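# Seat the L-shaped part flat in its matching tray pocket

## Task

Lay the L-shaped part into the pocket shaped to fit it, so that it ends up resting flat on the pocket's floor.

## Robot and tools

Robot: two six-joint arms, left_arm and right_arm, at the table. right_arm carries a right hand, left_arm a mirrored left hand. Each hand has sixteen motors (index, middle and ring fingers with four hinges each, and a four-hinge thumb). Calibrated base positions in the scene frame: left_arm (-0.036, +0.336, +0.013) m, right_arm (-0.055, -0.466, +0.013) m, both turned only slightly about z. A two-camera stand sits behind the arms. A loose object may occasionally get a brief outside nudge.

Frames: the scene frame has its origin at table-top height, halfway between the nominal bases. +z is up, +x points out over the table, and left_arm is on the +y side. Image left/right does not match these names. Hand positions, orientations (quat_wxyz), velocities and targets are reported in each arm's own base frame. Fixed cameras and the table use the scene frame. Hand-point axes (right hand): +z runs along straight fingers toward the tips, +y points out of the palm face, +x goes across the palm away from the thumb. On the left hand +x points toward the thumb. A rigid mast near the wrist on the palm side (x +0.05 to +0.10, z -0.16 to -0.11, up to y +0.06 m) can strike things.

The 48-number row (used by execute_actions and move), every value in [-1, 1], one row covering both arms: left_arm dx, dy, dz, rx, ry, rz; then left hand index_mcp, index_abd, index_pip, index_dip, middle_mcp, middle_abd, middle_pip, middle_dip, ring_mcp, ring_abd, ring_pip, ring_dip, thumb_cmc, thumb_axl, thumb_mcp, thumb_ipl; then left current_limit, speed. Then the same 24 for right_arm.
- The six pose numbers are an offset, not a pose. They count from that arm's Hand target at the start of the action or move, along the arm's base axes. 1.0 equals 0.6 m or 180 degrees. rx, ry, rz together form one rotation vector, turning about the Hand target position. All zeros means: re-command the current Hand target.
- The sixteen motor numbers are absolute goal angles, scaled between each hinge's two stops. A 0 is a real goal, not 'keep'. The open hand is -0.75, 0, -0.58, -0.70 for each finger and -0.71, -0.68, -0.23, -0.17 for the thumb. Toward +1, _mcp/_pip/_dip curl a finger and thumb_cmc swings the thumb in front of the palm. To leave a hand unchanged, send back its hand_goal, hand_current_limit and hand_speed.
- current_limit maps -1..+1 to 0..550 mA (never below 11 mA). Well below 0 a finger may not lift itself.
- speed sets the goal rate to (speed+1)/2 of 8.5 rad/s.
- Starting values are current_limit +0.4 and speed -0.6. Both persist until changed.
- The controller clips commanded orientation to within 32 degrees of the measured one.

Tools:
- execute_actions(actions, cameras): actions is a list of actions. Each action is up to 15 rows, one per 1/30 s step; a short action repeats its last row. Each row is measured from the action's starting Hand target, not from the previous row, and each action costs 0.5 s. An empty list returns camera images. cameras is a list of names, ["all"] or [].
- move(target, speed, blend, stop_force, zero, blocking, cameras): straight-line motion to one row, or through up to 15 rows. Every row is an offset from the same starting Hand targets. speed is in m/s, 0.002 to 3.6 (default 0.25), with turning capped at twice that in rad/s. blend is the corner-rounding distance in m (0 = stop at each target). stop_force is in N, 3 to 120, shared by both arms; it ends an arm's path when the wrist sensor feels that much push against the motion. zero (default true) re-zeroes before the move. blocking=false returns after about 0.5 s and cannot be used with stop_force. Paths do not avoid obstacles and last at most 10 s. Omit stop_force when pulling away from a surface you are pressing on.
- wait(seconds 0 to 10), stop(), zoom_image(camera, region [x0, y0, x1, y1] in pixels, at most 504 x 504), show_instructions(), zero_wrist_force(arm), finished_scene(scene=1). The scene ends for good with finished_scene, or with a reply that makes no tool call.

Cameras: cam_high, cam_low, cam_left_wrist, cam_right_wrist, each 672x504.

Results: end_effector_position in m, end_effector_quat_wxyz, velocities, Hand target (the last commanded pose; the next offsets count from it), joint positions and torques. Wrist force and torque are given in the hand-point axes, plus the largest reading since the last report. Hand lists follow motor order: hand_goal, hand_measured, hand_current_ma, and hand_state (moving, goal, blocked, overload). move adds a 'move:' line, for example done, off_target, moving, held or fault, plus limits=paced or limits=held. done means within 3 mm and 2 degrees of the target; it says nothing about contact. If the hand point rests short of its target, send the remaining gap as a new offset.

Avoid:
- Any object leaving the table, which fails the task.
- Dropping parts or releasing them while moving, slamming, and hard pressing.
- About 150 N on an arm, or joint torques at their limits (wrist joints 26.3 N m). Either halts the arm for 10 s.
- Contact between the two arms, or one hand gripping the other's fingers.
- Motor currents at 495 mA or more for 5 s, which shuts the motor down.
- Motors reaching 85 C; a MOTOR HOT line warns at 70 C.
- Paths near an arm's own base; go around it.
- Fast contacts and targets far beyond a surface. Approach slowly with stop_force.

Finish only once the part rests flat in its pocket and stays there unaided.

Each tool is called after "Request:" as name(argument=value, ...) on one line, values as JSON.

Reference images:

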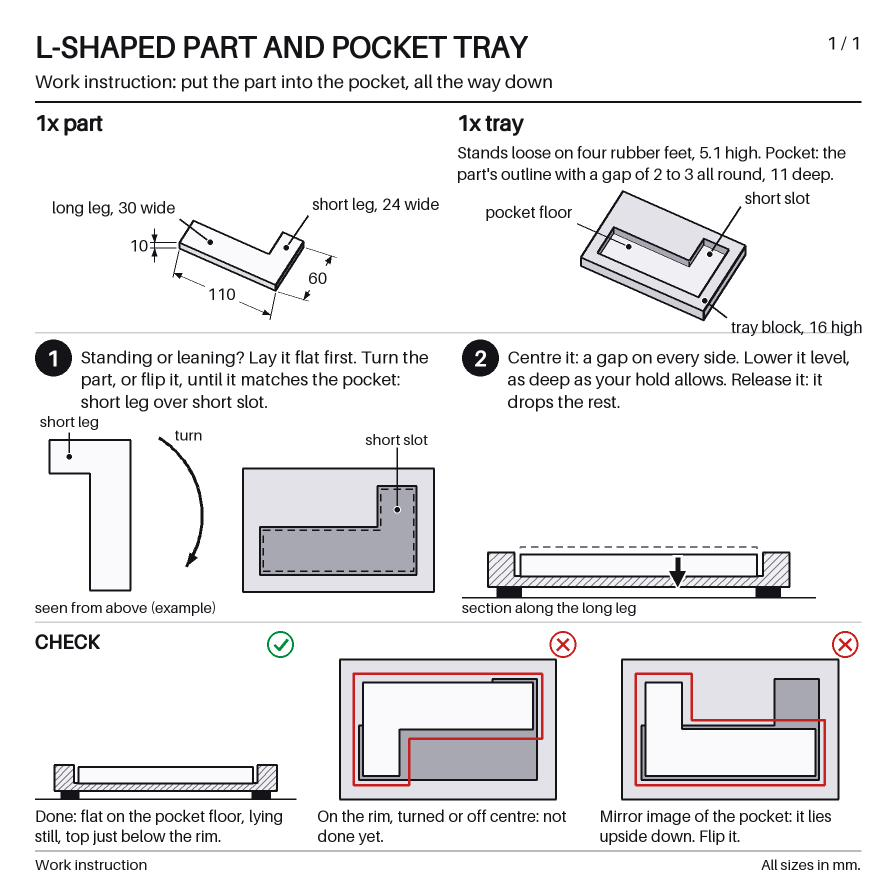

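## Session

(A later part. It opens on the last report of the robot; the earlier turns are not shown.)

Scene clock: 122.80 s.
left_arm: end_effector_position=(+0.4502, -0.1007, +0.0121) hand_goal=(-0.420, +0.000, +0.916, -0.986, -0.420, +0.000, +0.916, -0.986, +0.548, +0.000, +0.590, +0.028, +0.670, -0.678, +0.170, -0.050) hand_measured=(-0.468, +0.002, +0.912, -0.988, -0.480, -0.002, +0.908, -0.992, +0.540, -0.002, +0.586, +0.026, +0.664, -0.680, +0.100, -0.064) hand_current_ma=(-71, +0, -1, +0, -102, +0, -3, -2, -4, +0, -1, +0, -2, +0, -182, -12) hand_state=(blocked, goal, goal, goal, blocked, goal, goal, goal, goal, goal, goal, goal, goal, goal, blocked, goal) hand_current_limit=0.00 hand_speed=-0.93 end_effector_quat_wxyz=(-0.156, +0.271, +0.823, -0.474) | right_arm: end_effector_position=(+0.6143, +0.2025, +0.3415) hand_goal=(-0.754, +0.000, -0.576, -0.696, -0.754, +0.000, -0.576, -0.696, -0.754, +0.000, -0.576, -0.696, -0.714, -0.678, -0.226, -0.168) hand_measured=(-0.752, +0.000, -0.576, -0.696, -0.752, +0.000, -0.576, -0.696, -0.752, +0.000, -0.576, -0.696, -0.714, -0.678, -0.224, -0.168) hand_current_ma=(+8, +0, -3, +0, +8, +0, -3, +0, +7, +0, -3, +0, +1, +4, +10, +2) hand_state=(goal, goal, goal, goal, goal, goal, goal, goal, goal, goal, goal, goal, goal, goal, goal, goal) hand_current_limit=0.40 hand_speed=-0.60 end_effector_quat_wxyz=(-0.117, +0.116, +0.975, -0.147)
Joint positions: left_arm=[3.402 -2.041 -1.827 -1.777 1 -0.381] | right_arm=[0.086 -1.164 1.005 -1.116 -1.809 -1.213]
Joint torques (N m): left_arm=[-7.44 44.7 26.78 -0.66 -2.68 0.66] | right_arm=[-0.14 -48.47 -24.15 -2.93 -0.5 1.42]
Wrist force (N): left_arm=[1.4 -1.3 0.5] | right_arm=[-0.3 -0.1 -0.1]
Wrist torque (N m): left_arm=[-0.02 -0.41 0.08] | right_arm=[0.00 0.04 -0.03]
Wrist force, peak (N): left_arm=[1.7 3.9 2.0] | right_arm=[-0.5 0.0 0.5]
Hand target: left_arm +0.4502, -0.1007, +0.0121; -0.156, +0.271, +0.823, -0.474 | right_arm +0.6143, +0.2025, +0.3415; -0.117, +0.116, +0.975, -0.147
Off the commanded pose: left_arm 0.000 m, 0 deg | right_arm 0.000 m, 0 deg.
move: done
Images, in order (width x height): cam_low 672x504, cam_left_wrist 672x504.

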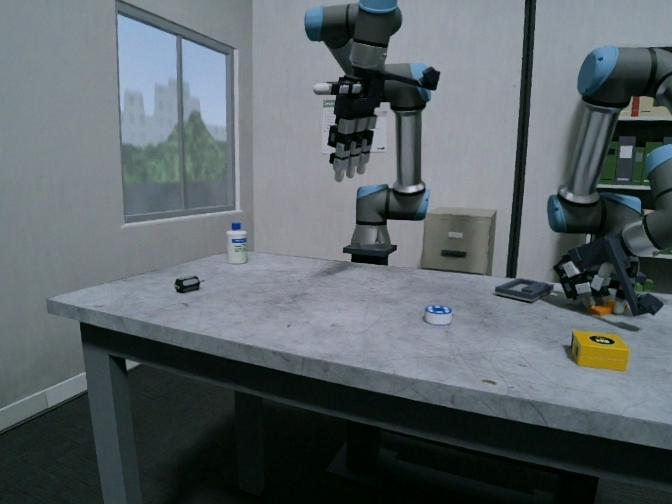

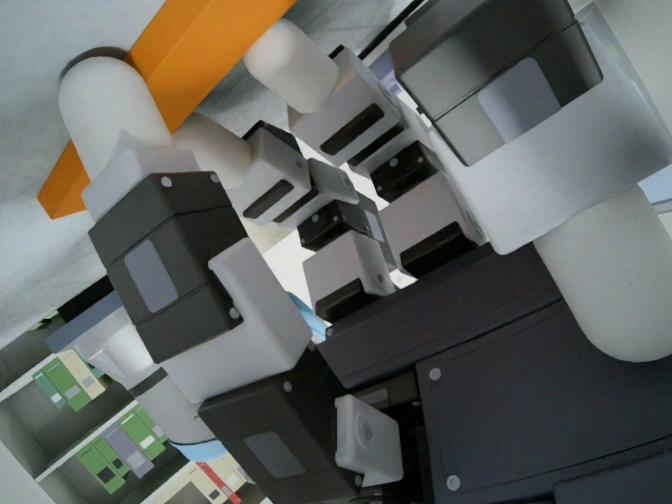

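Request:
move(target=[0,0,0.15,0,0,0,-0.41,0.0,0.916,-0.986,-0.41,0.0,0.916,-0.986,0.548,0.0,0.591,0.029,0.67,-0.678,0.18,-0.050,0.0,-0.93,0,0,0,0,0,0,-0.754,0.0,-0.576,-0.696,-0.754,0.0,-0.576,-0.696,-0.754,0.0,-0.576,-0.696,-0.714,-0.678,-0.226,-0.168,0.4,-0.6], speed=0.08, cameras=["all"])

Request:
zoom_image(camera="cam_low", region=[560, 210, 660, 320])

Request:
zoom_image(camera="cam_left_wrist", region=[0, 0, 350, 250])

Request:
zoom_image(camera="cam_high", region=[338, 153, 402, 220])

Scene clock: 124.93 s.
left_arm: end_effector_position=(+0.4502, -0.1007, +0.1019) hand_goal=(-0.410, +0.000, +0.916, -0.986, -0.410, +0.000, +0.916, -0.986, +0.548, +0.000, +0.590, +0.028, +0.670, -0.678, +0.180, -0.050) hand_measured=(-0.462, +0.002, +0.902, -0.994, -0.460, -0.002, +0.898, -0.994, +0.540, -0.002, +0.586, +0.026, +0.660, -0.682, +0.102, -0.072) hand_current_ma=(-77, +0, -8, -3, -76, +0, -11, -4, -4, +0, -1, +0, -5, -2, -221, -28) hand_state=(blocked, goal, goal, goal, blocked, goal, goal, goal, goal, goal, goal, goal, goal, goal, blocked, blocked) hand_current_limit=0.00 hand_speed=-0.93 end_effector_quat_wxyz=(-0.156, +0.271, +0.823, -0.474) | right_arm: end_effector_position=(+0.6143, +0.2025, +0.3415) hand_goal=(-0.754, +0.000, -0.576, -0.696, -0.754, +0.000, -0.576, -0.696, -0.754, +0.000, -0.576, -0.696, -0.714, -0.678, -0.226, -0.168) hand_measured=(-0.752, +0.000, -0.576, -0.696, -0.752, +0.000, -0.576, -0.696, -0.752, +0.000, -0.576, -0.696, -0.714, -0.678, -0.224, -0.168) hand_current_ma=(+8, +0, -3, +0, +8, +0, -3, +0, +7, +0, -3, +0, +1, +4, +10, +2) hand_state=(goal, goal, goal, goal, goal, goal, goal, goal, goal, goal, goal, goal, goal, goal, goal, goal) hand_current_limit=0.40 hand_speed=-0.60 end_effector_quat_wxyz=(-0.117, +0.116, +0.975, -0.147)
Joint positions: left_arm=[3.402 -1.916 -1.737 -1.992 1 -0.381] | right_arm=[0.086 -1.164 1.005 -1.116 -1.809 -1.213]
Joint torques (N m): left_arm=[7.53 44.47 30.14 -1.58 1.78 0.76] | right_arm=[-0.27 -49.36 -23.01 -2.89 -0.51 1.36]
Wrist force (N): left_arm=[1.8 4.2 1.8] | right_arm=[-0.1 -0.2 0.1]
Wrist torque (N m): left_arm=[0.12 -0.43 0.20] | right_arm=[-0.04 0.01 -0.02]
Wrist force, peak (N): left_arm=[1.9 4.7 1.9] | right_arm=[-0.1 -0.2 0.7]
Hand target: left_arm +0.4502, -0.1007, +0.1021; -0.156, +0.271, +0.823, -0.474 | right_arm +0.6143, +0.2025, +0.3415; -0.117, +0.116, +0.975, -0.147
Off the commanded pose: left_arm 0.000 m, 0 deg | right_arm 0.000 m, 0 deg.
move: done

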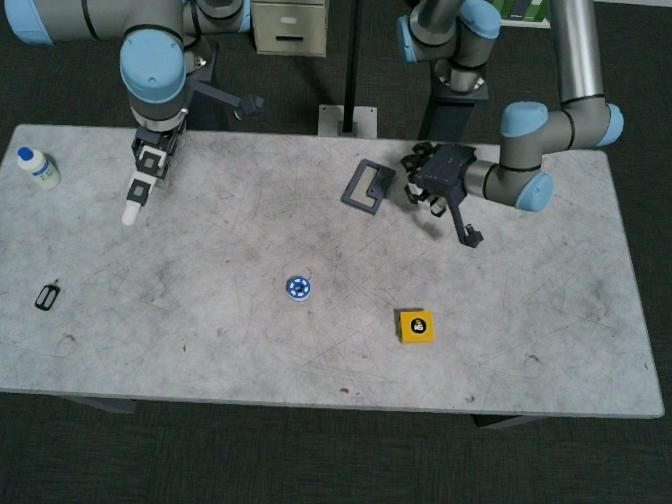

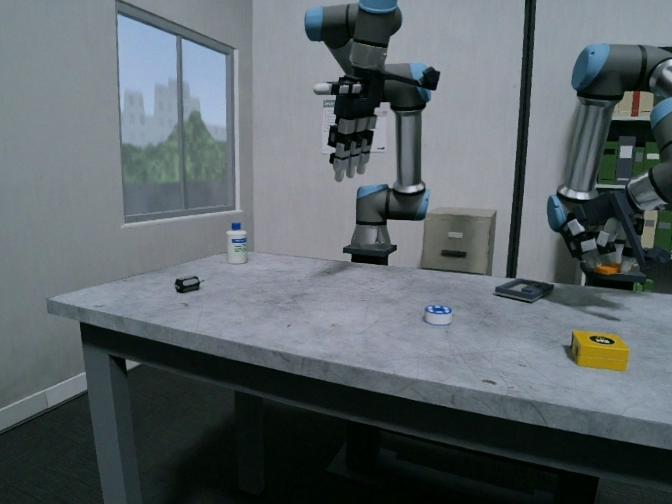

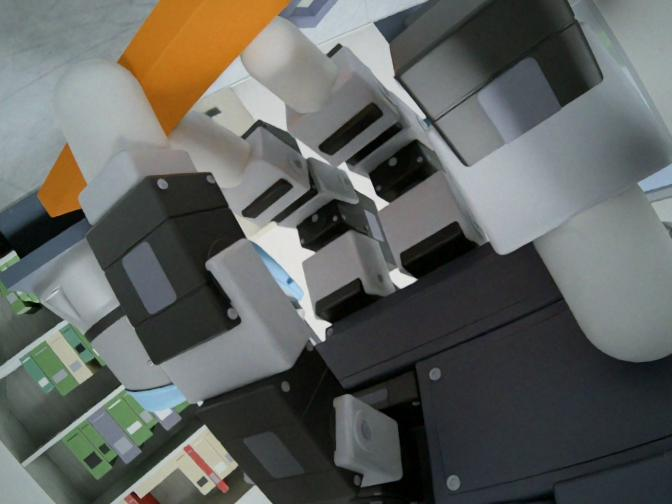

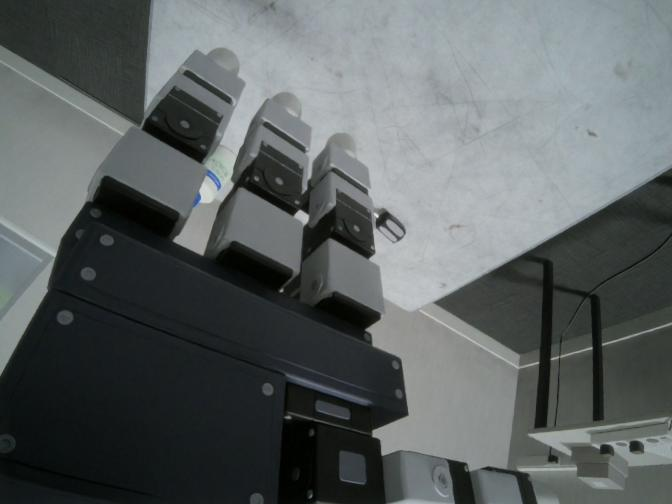

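Scaled by 4.582 from the camera's 672x504 image, which has a finer 960x720 frame.

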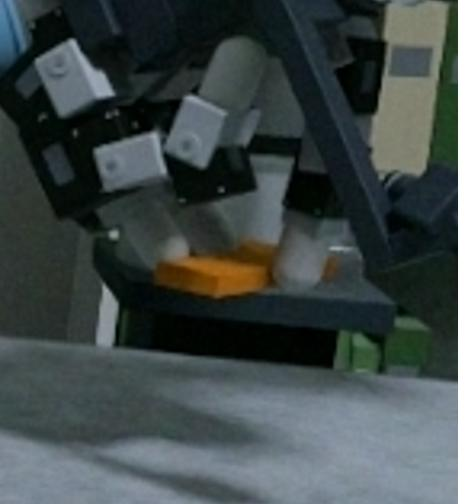

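Scaled by 1.440 from the camera's 672x504 image, which has a finer 960x720 frame.

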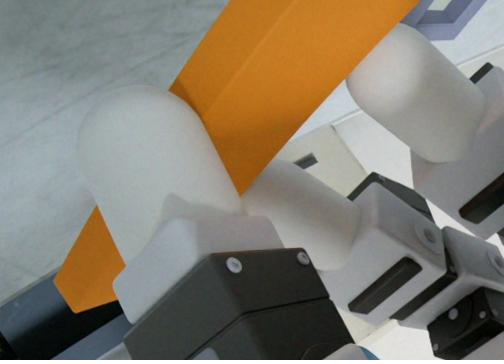

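Scaled by 7.522 from the camera's 672x504 image, which has a finer 960x720 frame.

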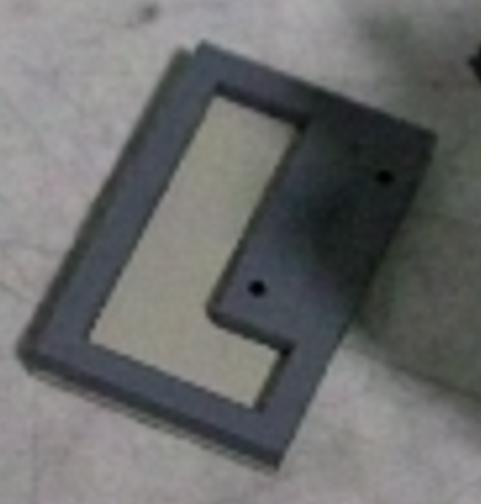

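Request:
move(target=[[0.183,-0.0322,0.0667,0,0,0.3611,-0.41,0.0,0.916,-0.986,-0.41,0.0,0.916,-0.986,0.548,0.0,0.591,0.029,0.67,-0.678,0.18,-0.050,0.0,-0.93,0,0,0,0,0,0,-0.754,0.0,-0.576,-0.696,-0.754,0.0,-0.576,-0.696,-0.754,0.0,-0.576,-0.696,-0.714,-0.678,-0.226,-0.168,0.4,-0.6],[0.183,-0.1655,0.0667,0,0,0.7222,-0.41,0.0,0.916,-0.986,-0.41,0.0,0.916,-0.986,0.548,0.0,0.591,0.029,0.67,-0.678,0.18,-0.050,0.0,-0.93,0,0,0,0,0,0,-0.754,0.0,-0.576,-0.696,-0.754,0.0,-0.576,-0.696,-0.754,0.0,-0.576,-0.696,-0.714,-0.678,-0.226,-0.168,0.4,-0.6],[-0.0937,-0.2437,0.0667,0,0,-0.9128,-0.41,0.0,0.916,-0.986,-0.41,0.0,0.916,-0.986,0.548,0.0,0.591,0.029,0.67,-0.678,0.18,-0.050,0.0,-0.93,0,0,0,0,0,0,-0.754,0.0,-0.576,-0.696,-0.754,0.0,-0.576,-0.696,-0.754,0.0,-0.576,-0.696,-0.714,-0.678,-0.226,-0.168,0.4,-0.6]], speed=0.3, blend=[0.04,0.04,0], cameras=["all"])

Request:
zoom_image(camera="cam_high", region=[320, 100, 440, 220])

Request:
zoom_image(camera="cam_low", region=[480, 200, 600, 310])

Request:
zoom_image(camera="cam_left_wrist", region=[0, 0, 350, 250])

Scene clock: 135.80 s.
left_arm: end_effector_position=(+0.3940, -0.2469, +0.1421) hand_goal=(-0.410, +0.000, +0.916, -0.986, -0.410, +0.000, +0.916, -0.986, +0.548, +0.000, +0.590, +0.028, +0.670, -0.678, +0.180, -0.050) hand_measured=(-0.460, +0.002, +0.902, -0.994, -0.460, -0.002, +0.898, -0.994, +0.540, -0.002, +0.586, +0.026, +0.658, -0.684, +0.102, -0.072) hand_current_ma=(-76, +0, -9, -3, -74, +0, -11, -4, -4, +0, -1, +0, -6, -2, -221, -28) hand_state=(blocked, goal, goal, goal, blocked, goal, goal, goal, goal, goal, goal, goal, goal, goal, blocked, blocked) hand_current_limit=0.00 hand_speed=-0.93 end_effector_quat_wxyz=(-0.491, +0.852, -0.156, +0.090) | right_arm: end_effector_position=(+0.6143, +0.2025, +0.3415) hand_goal=(-0.754, +0.000, -0.576, -0.696, -0.754, +0.000, -0.576, -0.696, -0.754, +0.000, -0.576, -0.696, -0.714, -0.678, -0.226, -0.168) hand_measured=(-0.752, +0.000, -0.576, -0.696, -0.752, +0.000, -0.576, -0.696, -0.752, +0.000, -0.576, -0.696, -0.714, -0.678, -0.224, -0.168) hand_current_ma=(+8, +0, -3, +0, +8, +0, -3, +0, +7, +0, -3, +0, +1, +4, +10, +2) hand_state=(goal, goal, goal, goal, goal, goal, goal, goal, goal, goal, goal, goal, goal, goal, goal, goal) hand_current_limit=0.40 hand_speed=-0.60 end_effector_quat_wxyz=(-0.117, +0.116, +0.975, -0.147)
Joint positions: left_arm=[2.531 -1.712 -2.006 -1.395 2.566 -5.179] | right_arm=[0.086 -1.164 1.005 -1.116 -1.809 -1.213]
Joint torques (N m): left_arm=[-10.42 21.31 30.27 0.12 -1.35 -1.95] | right_arm=[0.24 -50.06 -24.01 -2.87 -0.5 1.31]
Wrist force (N): left_arm=[1.3 4.6 1.9] | right_arm=[-0.3 -0.2 0.2]
Wrist torque (N m): left_arm=[0.14 -0.41 0.18] | right_arm=[-0.04 0.02 -0.03]
Wrist force, peak (N): left_arm=[1.5 4.9 1.9] | right_arm=[-0.4 -0.5 0.1]
Hand target: left_arm +0.3940, -0.2469, +0.1421; -0.491, +0.852, -0.156, +0.090 | right_arm +0.6143, +0.2025, +0.3415; -0.117, +0.116, +0.975, -0.147
Off the commanded pose: left_arm 0.000 m, 0 deg | right_arm 0.000 m, 0 deg.
move: done

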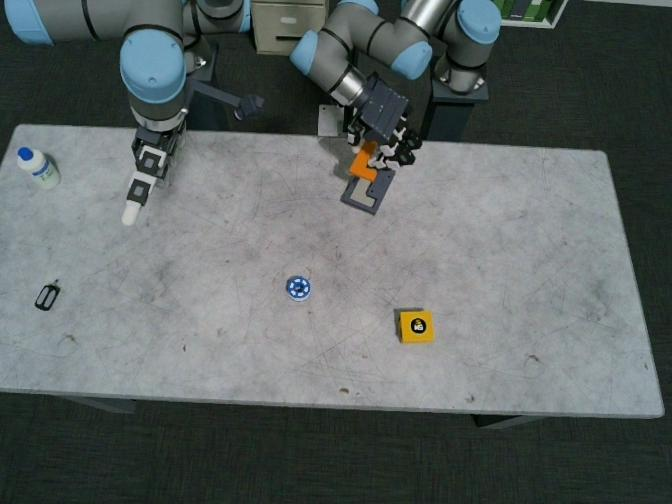

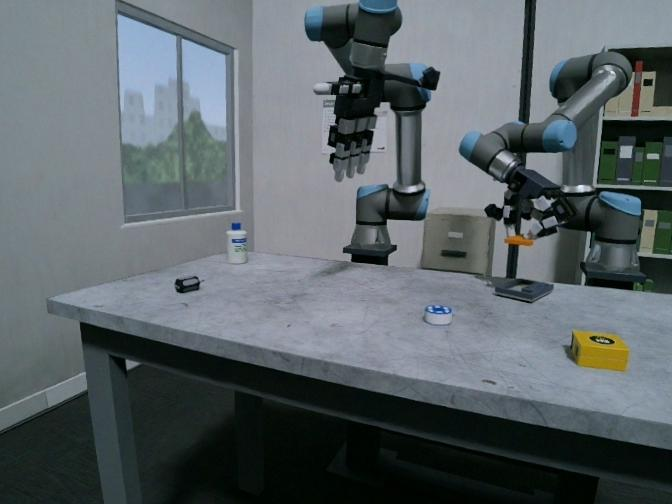

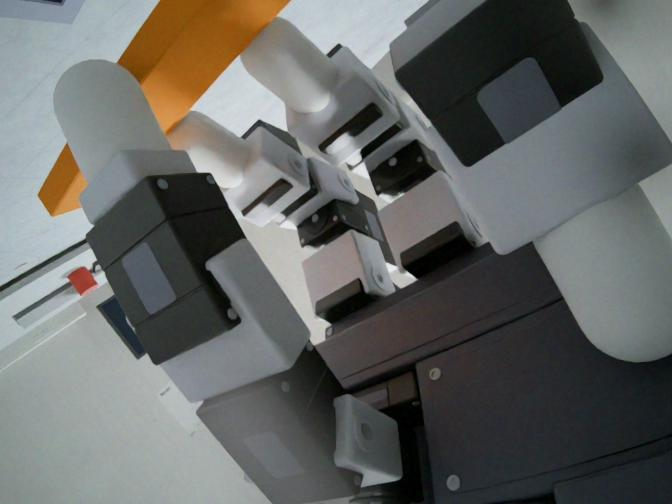

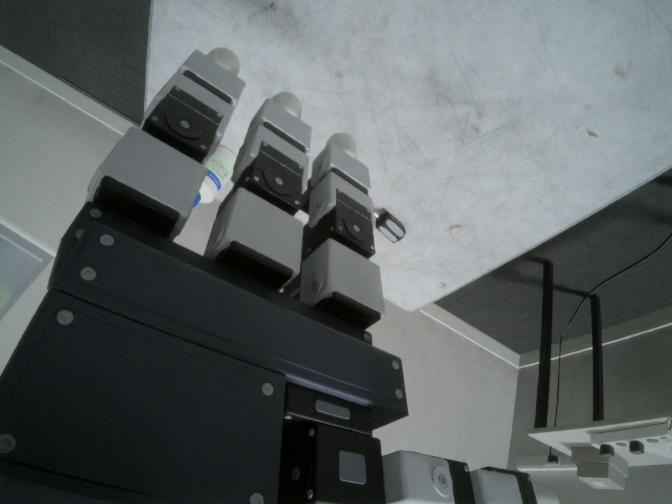

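Scaled by 4.200 from the camera's 672x504 image, which has a finer 960x720 frame.

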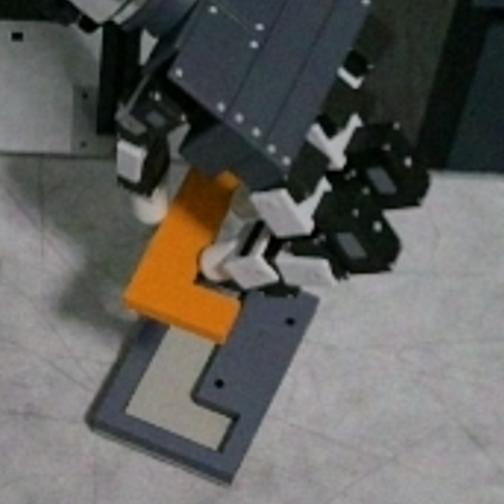

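Scaled by 4.200 from the camera's 672x504 image, which has a finer 960x720 frame.

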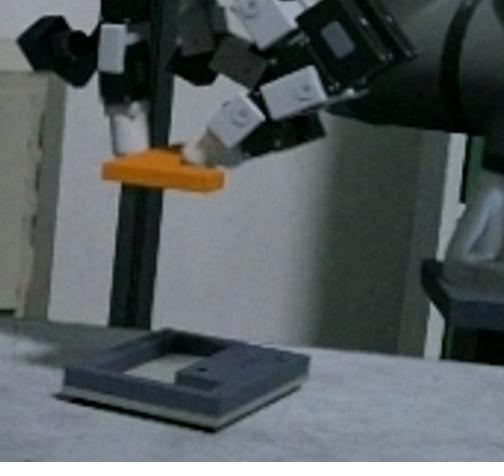

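Scaled by 1.440 from the camera's 672x504 image, which has a finer 960x720 frame.

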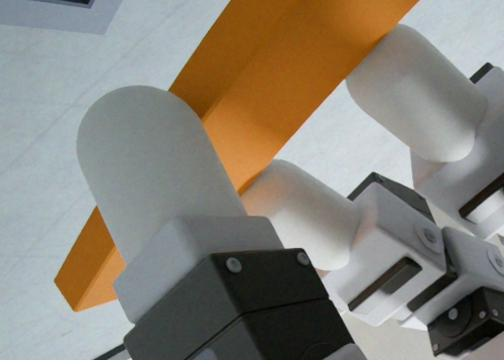

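Request:
zoom_image(camera="cam_high", region=[340, 135, 400, 220])

Scaled by 5.929 from the camera's 672x504 image, which has a finer 960x720 frame.

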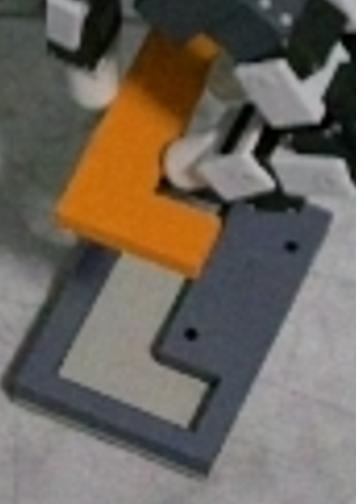

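Request:
move(target=[0.0038,0.0062,-0.1535,0,0,0,-0.41,0.0,0.916,-0.986,-0.41,0.0,0.916,-0.986,0.548,0.0,0.591,0.029,0.67,-0.678,0.18,-0.050,0.0,-0.93,0,0,0,0,0,0,-0.754,0.0,-0.576,-0.696,-0.754,0.0,-0.576,-0.696,-0.754,0.0,-0.576,-0.696,-0.714,-0.678,-0.226,-0.168,0.4,-0.6], speed=0.12, cameras=["cam_high","cam_low","cam_left_wrist"])

Request:
zoom_image(camera="cam_high", region=[335, 150, 400, 220])

Request:
zoom_image(camera="cam_low", region=[490, 230, 570, 310])

Request:
zoom_image(camera="cam_left_wrist", region=[0, 0, 350, 250])

Scene clock: 138.10 s.
left_arm: end_effector_position=(+0.3962, -0.2432, +0.0501) hand_goal=(-0.410, +0.000, +0.916, -0.986, -0.410, +0.000, +0.916, -0.986, +0.548, +0.000, +0.590, +0.028, +0.670, -0.678, +0.180, -0.050) hand_measured=(-0.460, +0.002, +0.902, -0.994, -0.460, -0.002, +0.898, -0.994, +0.540, -0.002, +0.586, +0.026, +0.658, -0.684, +0.102, -0.072) hand_current_ma=(-76, +0, -9, -3, -74, +0, -11, -4, -4, +0, -1, +0, -6, -2, -221, -28) hand_state=(blocked, goal, goal, goal, blocked, goal, goal, goal, goal, goal, goal, goal, goal, goal, blocked, blocked) hand_current_limit=0.00 hand_speed=-0.93 end_effector_quat_wxyz=(-0.491, +0.852, -0.156, +0.090) | right_arm: end_effector_position=(+0.6143, +0.2025, +0.3415) hand_goal=(-0.754, +0.000, -0.576, -0.696, -0.754, +0.000, -0.576, -0.696, -0.754, +0.000, -0.576, -0.696, -0.714, -0.678, -0.226, -0.168) hand_measured=(-0.752, +0.000, -0.576, -0.696, -0.752, +0.000, -0.576, -0.696, -0.752, +0.000, -0.576, -0.696, -0.714, -0.678, -0.224, -0.168) hand_current_ma=(+8, +0, -3, +0, +8, +0, -3, +0, +7, +0, -3, +0, +1, +4, +10, +2) hand_state=(goal, goal, goal, goal, goal, goal, goal, goal, goal, goal, goal, goal, goal, goal, goal, goal) hand_current_limit=0.40 hand_speed=-0.60 end_effector_quat_wxyz=(-0.117, +0.116, +0.975, -0.147)
Joint positions: left_arm=[2.54 -1.87 -2.112 -1.118 2.569 -5.165] | right_arm=[0.086 -1.164 1.005 -1.116 -1.809 -1.213]
Joint torques (N m): left_arm=[8.42 24.77 8.25 3.63 4.52 1.36] | right_arm=[0.82 -50.13 -24.13 -2.91 -0.44 1.45]
Wrist force (N): left_arm=[1.5 4.5 1.9] | right_arm=[0.2 -0.1 0.2]
Wrist torque (N m): left_arm=[0.16 -0.44 0.03] | right_arm=[-0.02 -0.04 0.02]
Wrist force, peak (N): left_arm=[1.4 4.9 2.2] | right_arm=[-0.2 0.1 0.7]
Hand target: left_arm +0.3962, -0.2432, +0.0500; -0.491, +0.852, -0.156, +0.090 | right_arm +0.6143, +0.2025, +0.3415; -0.117, +0.116, +0.975, -0.147
Off the commanded pose: left_arm 0.000 m, 0 deg | right_arm 0.000 m, 0 deg.
move: done
Images, in order (width x height): cam_high 672x504, cam_low 672x504, cam_left_wrist 672x504.

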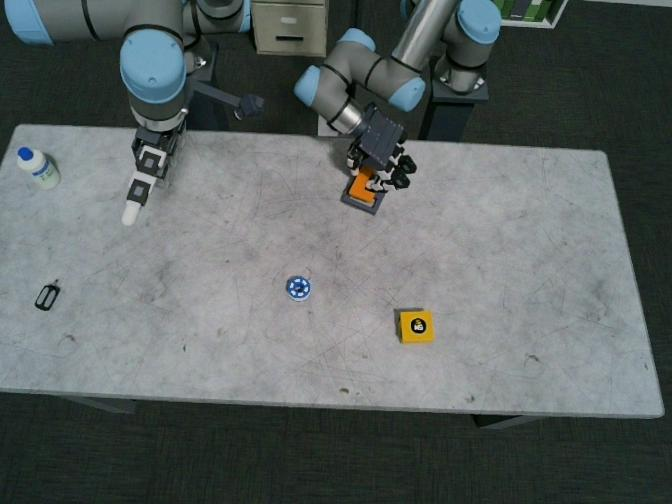

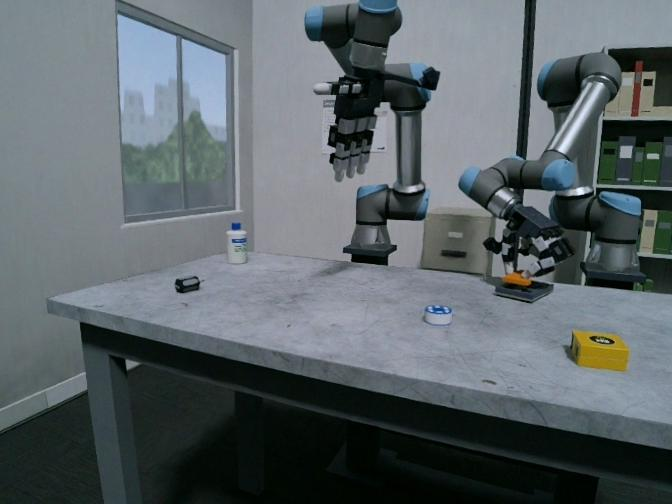

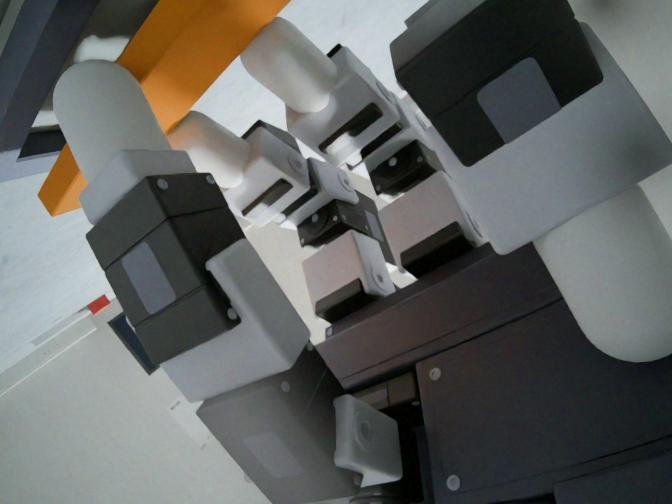

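Scaled by 7.200 from the camera's 672x504 image, which has a finer 960x720 frame.

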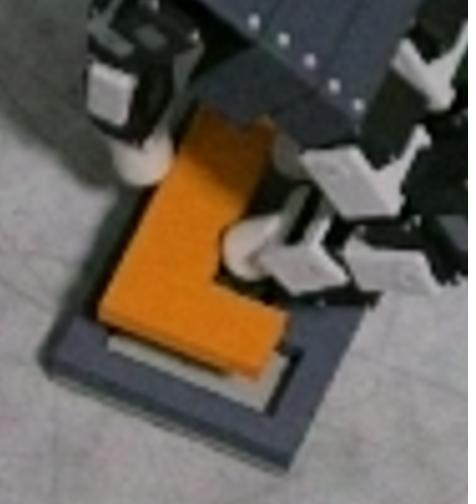

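Scaled by 6.300 from the camera's 672x504 image, which has a finer 960x720 frame.

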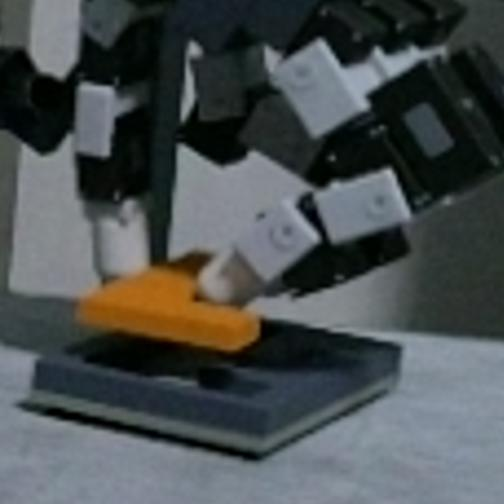

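Scaled by 1.440 from the camera's 672x504 image, which has a finer 960x720 frame.

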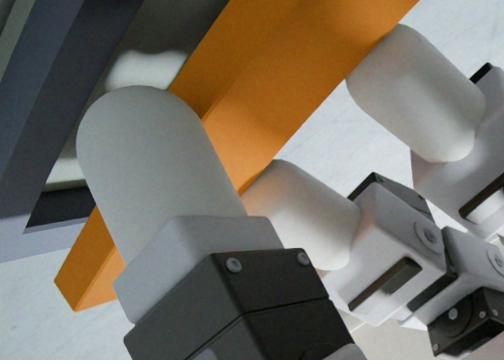

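Request:
zoom_image(camera="cam_high", region=[338, 172, 382, 218])

Request:
zoom_image(camera="cam_high", region=[340, 160, 370, 200])

Scaled by 10.957 from the camera's 672x504 image, which has a finer 960x720 frame.

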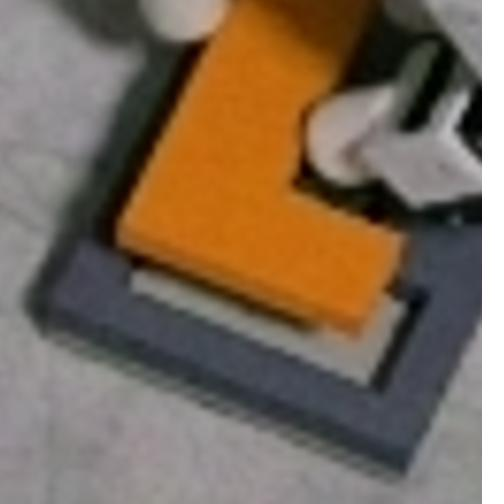

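Scaled by 12.600 from the camera's 672x504 image, which has a finer 960x720 frame.

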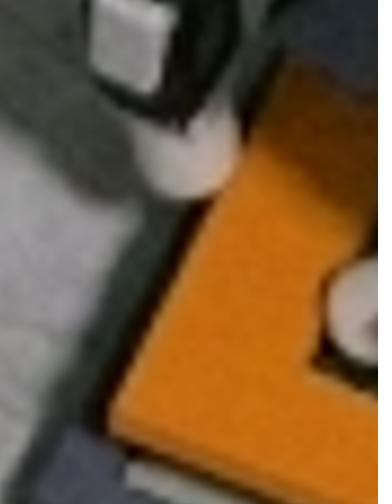

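Request:
move(target=[0.0018,0.0088,-0.0167,0,0,-0.0139,-0.41,0.0,0.916,-0.986,-0.41,0.0,0.916,-0.986,0.548,0.0,0.591,0.029,0.67,-0.678,0.18,-0.050,0.0,-0.93,0,0,0,0,0,0,-0.754,0.0,-0.576,-0.696,-0.754,0.0,-0.576,-0.696,-0.754,0.0,-0.576,-0.696,-0.714,-0.678,-0.226,-0.168,0.4,-0.6], speed=0.04, cameras=["cam_high","cam_low","cam_left_wrist"])

Request:
zoom_image(camera="cam_high", region=[338, 172, 382, 218])

Request:
zoom_image(camera="cam_high", region=[335, 150, 400, 220])

Request:
zoom_image(camera="cam_low", region=[490, 240, 570, 310])

Request:
zoom_image(camera="cam_left_wrist", region=[0, 0, 350, 250])

Scene clock: 142.23 s.
left_arm: end_effector_position=(+0.3973, -0.2379, +0.0400) hand_goal=(-0.410, +0.000, +0.916, -0.986, -0.410, +0.000, +0.916, -0.986, +0.548, +0.000, +0.590, +0.028, +0.670, -0.678, +0.180, -0.050) hand_measured=(-0.460, +0.002, +0.902, -0.994, -0.460, -0.002, +0.898, -0.994, +0.540, -0.002, +0.586, +0.026, +0.658, -0.684, +0.102, -0.072) hand_current_ma=(-76, +0, -9, -3, -74, +0, -11, -4, -4, +0, -1, +0, -6, -2, -221, -28) hand_state=(blocked, goal, goal, goal, blocked, goal, goal, goal, goal, goal, goal, goal, goal, goal, blocked, blocked) hand_current_limit=0.00 hand_speed=-0.93 end_effector_quat_wxyz=(-0.489, +0.849, -0.175, +0.101) | right_arm: end_effector_position=(+0.6143, +0.2025, +0.3415) hand_goal=(-0.754, +0.000, -0.576, -0.696, -0.754, +0.000, -0.576, -0.696, -0.754, +0.000, -0.576, -0.696, -0.714, -0.678, -0.226, -0.168) hand_measured=(-0.752, +0.000, -0.576, -0.696, -0.752, +0.000, -0.576, -0.696, -0.752, +0.000, -0.576, -0.696, -0.714, -0.678, -0.224, -0.168) hand_current_ma=(+8, +0, -3, +0, +8, +0, -3, +0, +7, +0, -3, +0, +1, +4, +10, +2) hand_state=(goal, goal, goal, goal, goal, goal, goal, goal, goal, goal, goal, goal, goal, goal, goal, goal) hand_current_limit=0.40 hand_speed=-0.60 end_effector_quat_wxyz=(-0.117, +0.116, +0.975, -0.147)
Joint positions: left_arm=[2.55 -1.884 -2.16 -0.977 2.587 -5.071] | right_arm=[0.086 -1.164 1.005 -1.116 -1.809 -1.213]
Joint torques (N m): left_arm=[8.22 24.59 6.45 3.7 4.39 1.39] | right_arm=[-0.06 -50.13 -24.13 -2.94 -0.36 1.32]
Wrist force (N): left_arm=[1.6 4.6 1.8] | right_arm=[0.1 0.3 0.0]
Wrist torque (N m): left_arm=[0.18 -0.47 0.03] | right_arm=[0.03 -0.02 0.01]
Wrist force, peak (N): left_arm=[1.6 4.8 1.8] | right_arm=[0.1 -0.3 -0.6]
Hand target: left_arm +0.3973, -0.2379, +0.0400; -0.489, +0.849, -0.175, +0.101 | right_arm +0.6143, +0.2025, +0.3415; -0.117, +0.116, +0.975, -0.147
Off the commanded pose: left_arm 0.000 m, 0 deg | right_arm 0.000 m, 0 deg.
move: done
Images, in order (width x height): cam_high 672x504, cam_low 672x504, cam_left_wrist 672x504.

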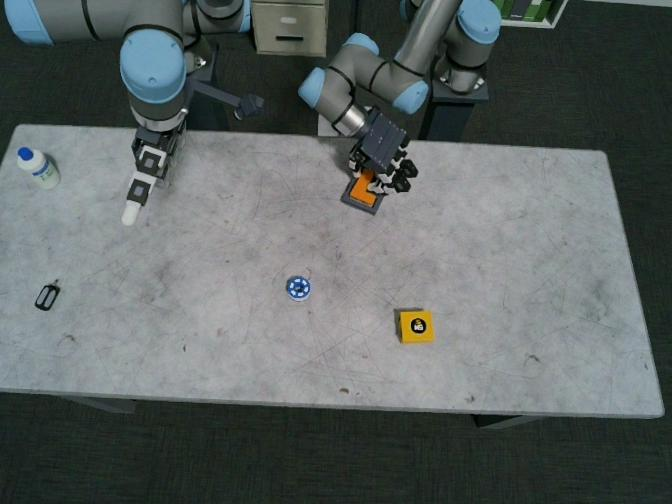

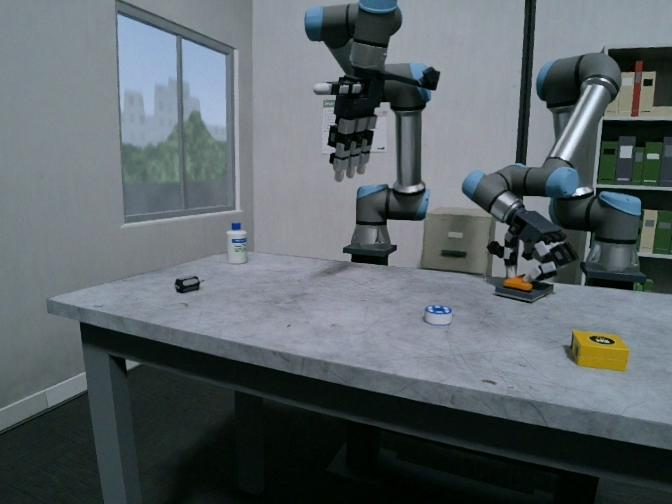

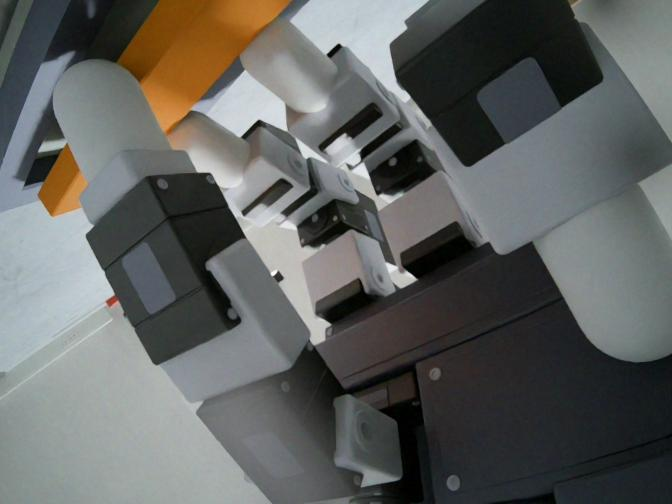

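Scaled by 10.957 from the camera's 672x504 image, which has a finer 960x720 frame.

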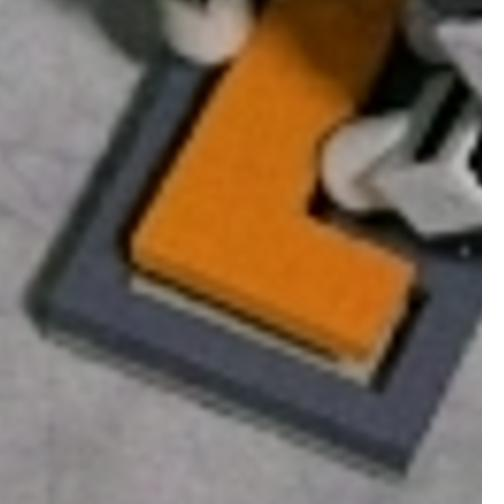

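Scaled by 7.200 from the camera's 672x504 image, which has a finer 960x720 frame.

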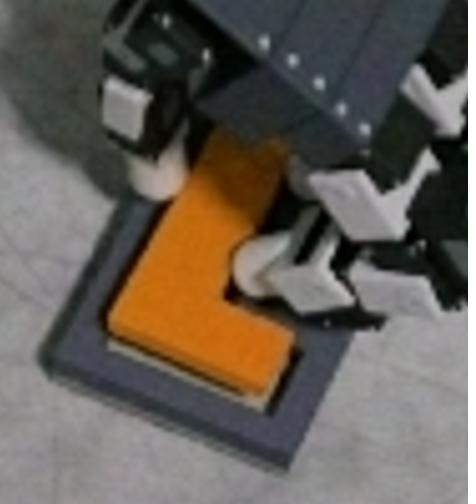

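Scaled by 6.300 from the camera's 672x504 image, which has a finer 960x720 frame.

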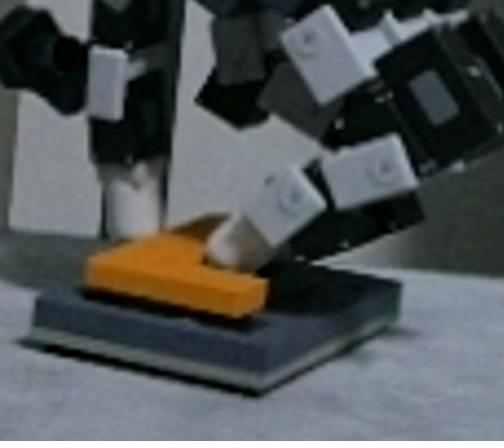

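Scaled by 1.440 from the camera's 672x504 image, which has a finer 960x720 frame.

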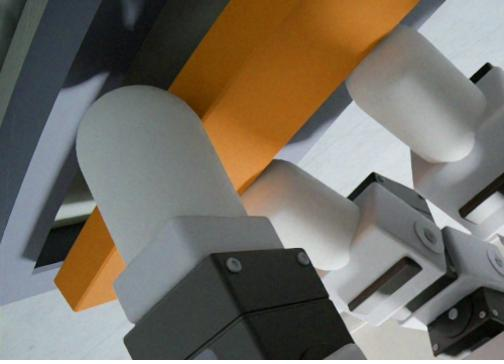

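Request:
execute_actions(actions=[])

Request:
zoom_image(camera="cam_high", region=[338, 172, 382, 218])

Request:
zoom_image(camera="cam_low", region=[290, 170, 430, 275])

Scene clock: 143.87 s.
left_arm: end_effector_position=(+0.3973, -0.2379, +0.0400) hand_goal=(-0.410, +0.000, +0.916, -0.986, -0.410, +0.000, +0.916, -0.986, +0.548, +0.000, +0.590, +0.028, +0.670, -0.678, +0.180, -0.050) hand_measured=(-0.460, +0.002, +0.902, -0.994, -0.460, -0.002, +0.898, -0.994, +0.540, -0.002, +0.586, +0.026, +0.658, -0.684, +0.102, -0.072) hand_current_ma=(-76, +0, -9, -3, -74, +0, -11, -4, -4, +0, -1, +0, -6, -2, -221, -28) hand_state=(blocked, goal, goal, goal, blocked, goal, goal, goal, goal, goal, goal, goal, goal, goal, blocked, blocked) hand_current_limit=0.00 hand_speed=-0.93 end_effector_quat_wxyz=(-0.489, +0.849, -0.175, +0.101) | right_arm: end_effector_position=(+0.6143, +0.2025, +0.3415) hand_goal=(-0.754, +0.000, -0.576, -0.696, -0.754, +0.000, -0.576, -0.696, -0.754, +0.000, -0.576, -0.696, -0.714, -0.678, -0.226, -0.168) hand_measured=(-0.752, +0.000, -0.576, -0.696, -0.752, +0.000, -0.576, -0.696, -0.752, +0.000, -0.576, -0.696, -0.714, -0.678, -0.224, -0.168) hand_current_ma=(+8, +0, -3, +0, +8, +0, -3, +0, +7, +0, -3, +0, +1, +4, +10, +2) hand_state=(goal, goal, goal, goal, goal, goal, goal, goal, goal, goal, goal, goal, goal, goal, goal, goal) hand_current_limit=0.40 hand_speed=-0.60 end_effector_quat_wxyz=(-0.117, +0.116, +0.975, -0.147)
Joint positions: left_arm=[2.55 -1.884 -2.16 -0.977 2.587 -5.071] | right_arm=[0.086 -1.164 1.005 -1.116 -1.809 -1.213]
Joint velocities: within noise
Joint torques (N m): left_arm=[8.28 24.84 5.58 3.67 4.5 1.27] | right_arm=[-0.41 -50.28 -24.06 -2.93 -0.28 1.28]
Motor temperatures (°C): left_arm=[23 23 23 30 27 28] | right_arm=[23 24 26 30 27 28]
Wrist force (N): left_arm=[1.6 4.5 1.8] | right_arm=[0.0 0.0 0.1]
Wrist torque (N m): left_arm=[0.17 -0.47 0.04] | right_arm=[0.00 0.00 0.00]
Wrist force, peak (N): left_arm=[1.5 4.7 1.8] | right_arm=[-0.3 -0.6 0.2]
Hand target: left_arm +0.3973, -0.2379, +0.0400; -0.489, +0.849, -0.175, +0.101 | right_arm +0.6143, +0.2025, +0.3415; -0.117, +0.116, +0.975, -0.147
Off the commanded pose: left_arm 0.000 m, 0 deg | right_arm 0.000 m, 0 deg.

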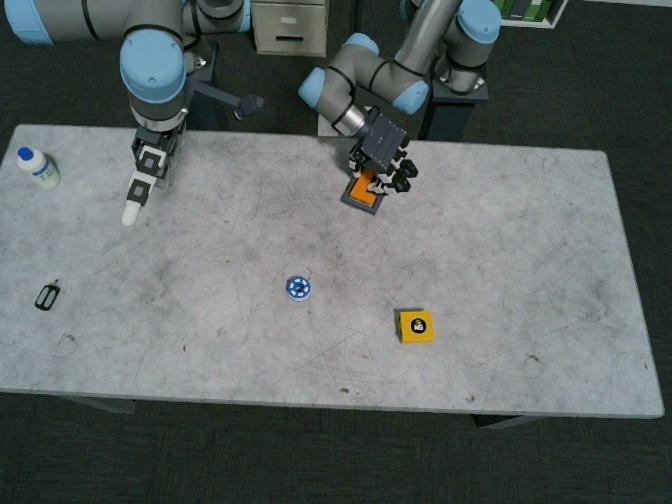

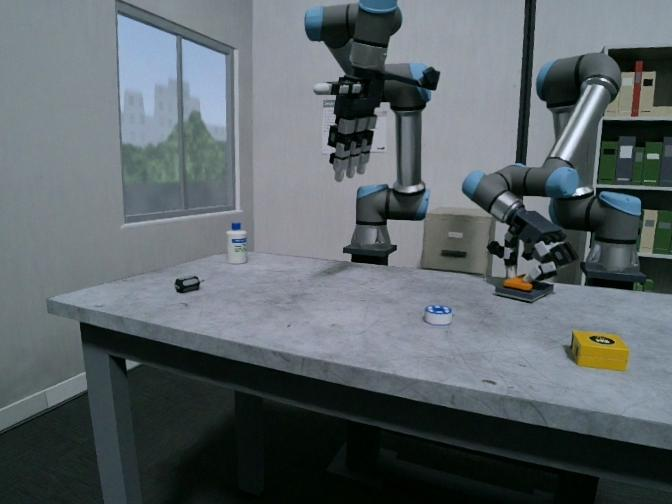

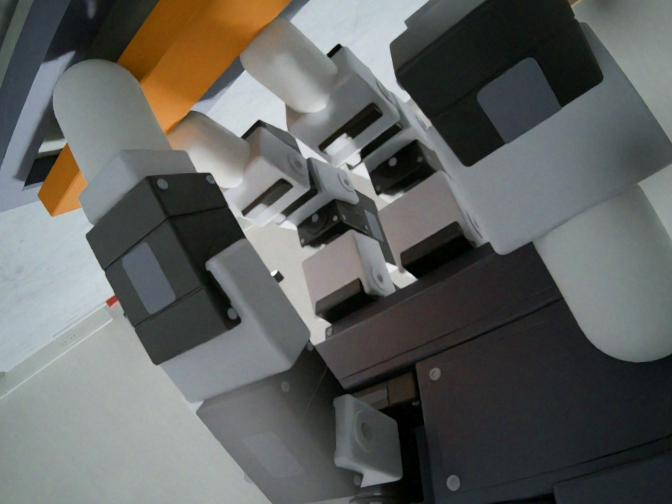

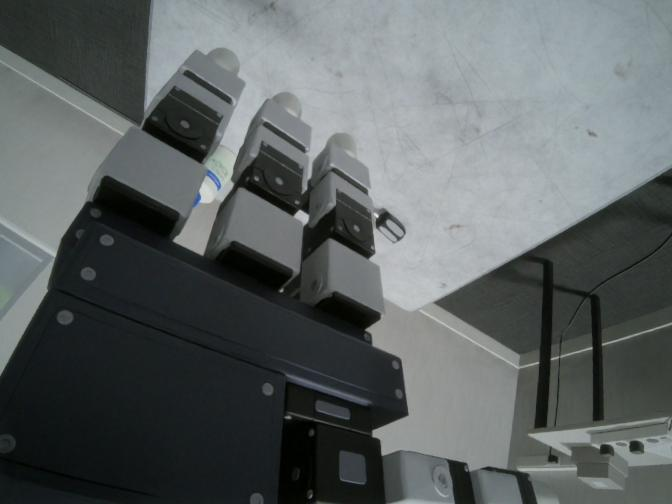

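Scaled by 10.957 from the camera's 672x504 image, which has a finer 960x720 frame.

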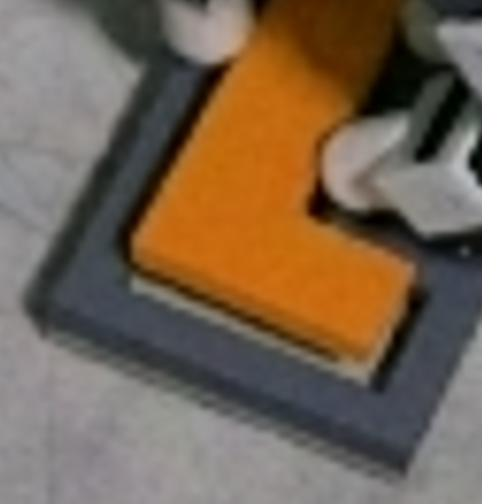

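Scaled by 3.600 from the camera's 672x504 image, which has a finer 960x720 frame.

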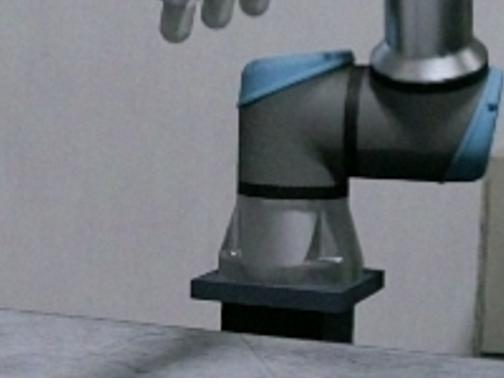

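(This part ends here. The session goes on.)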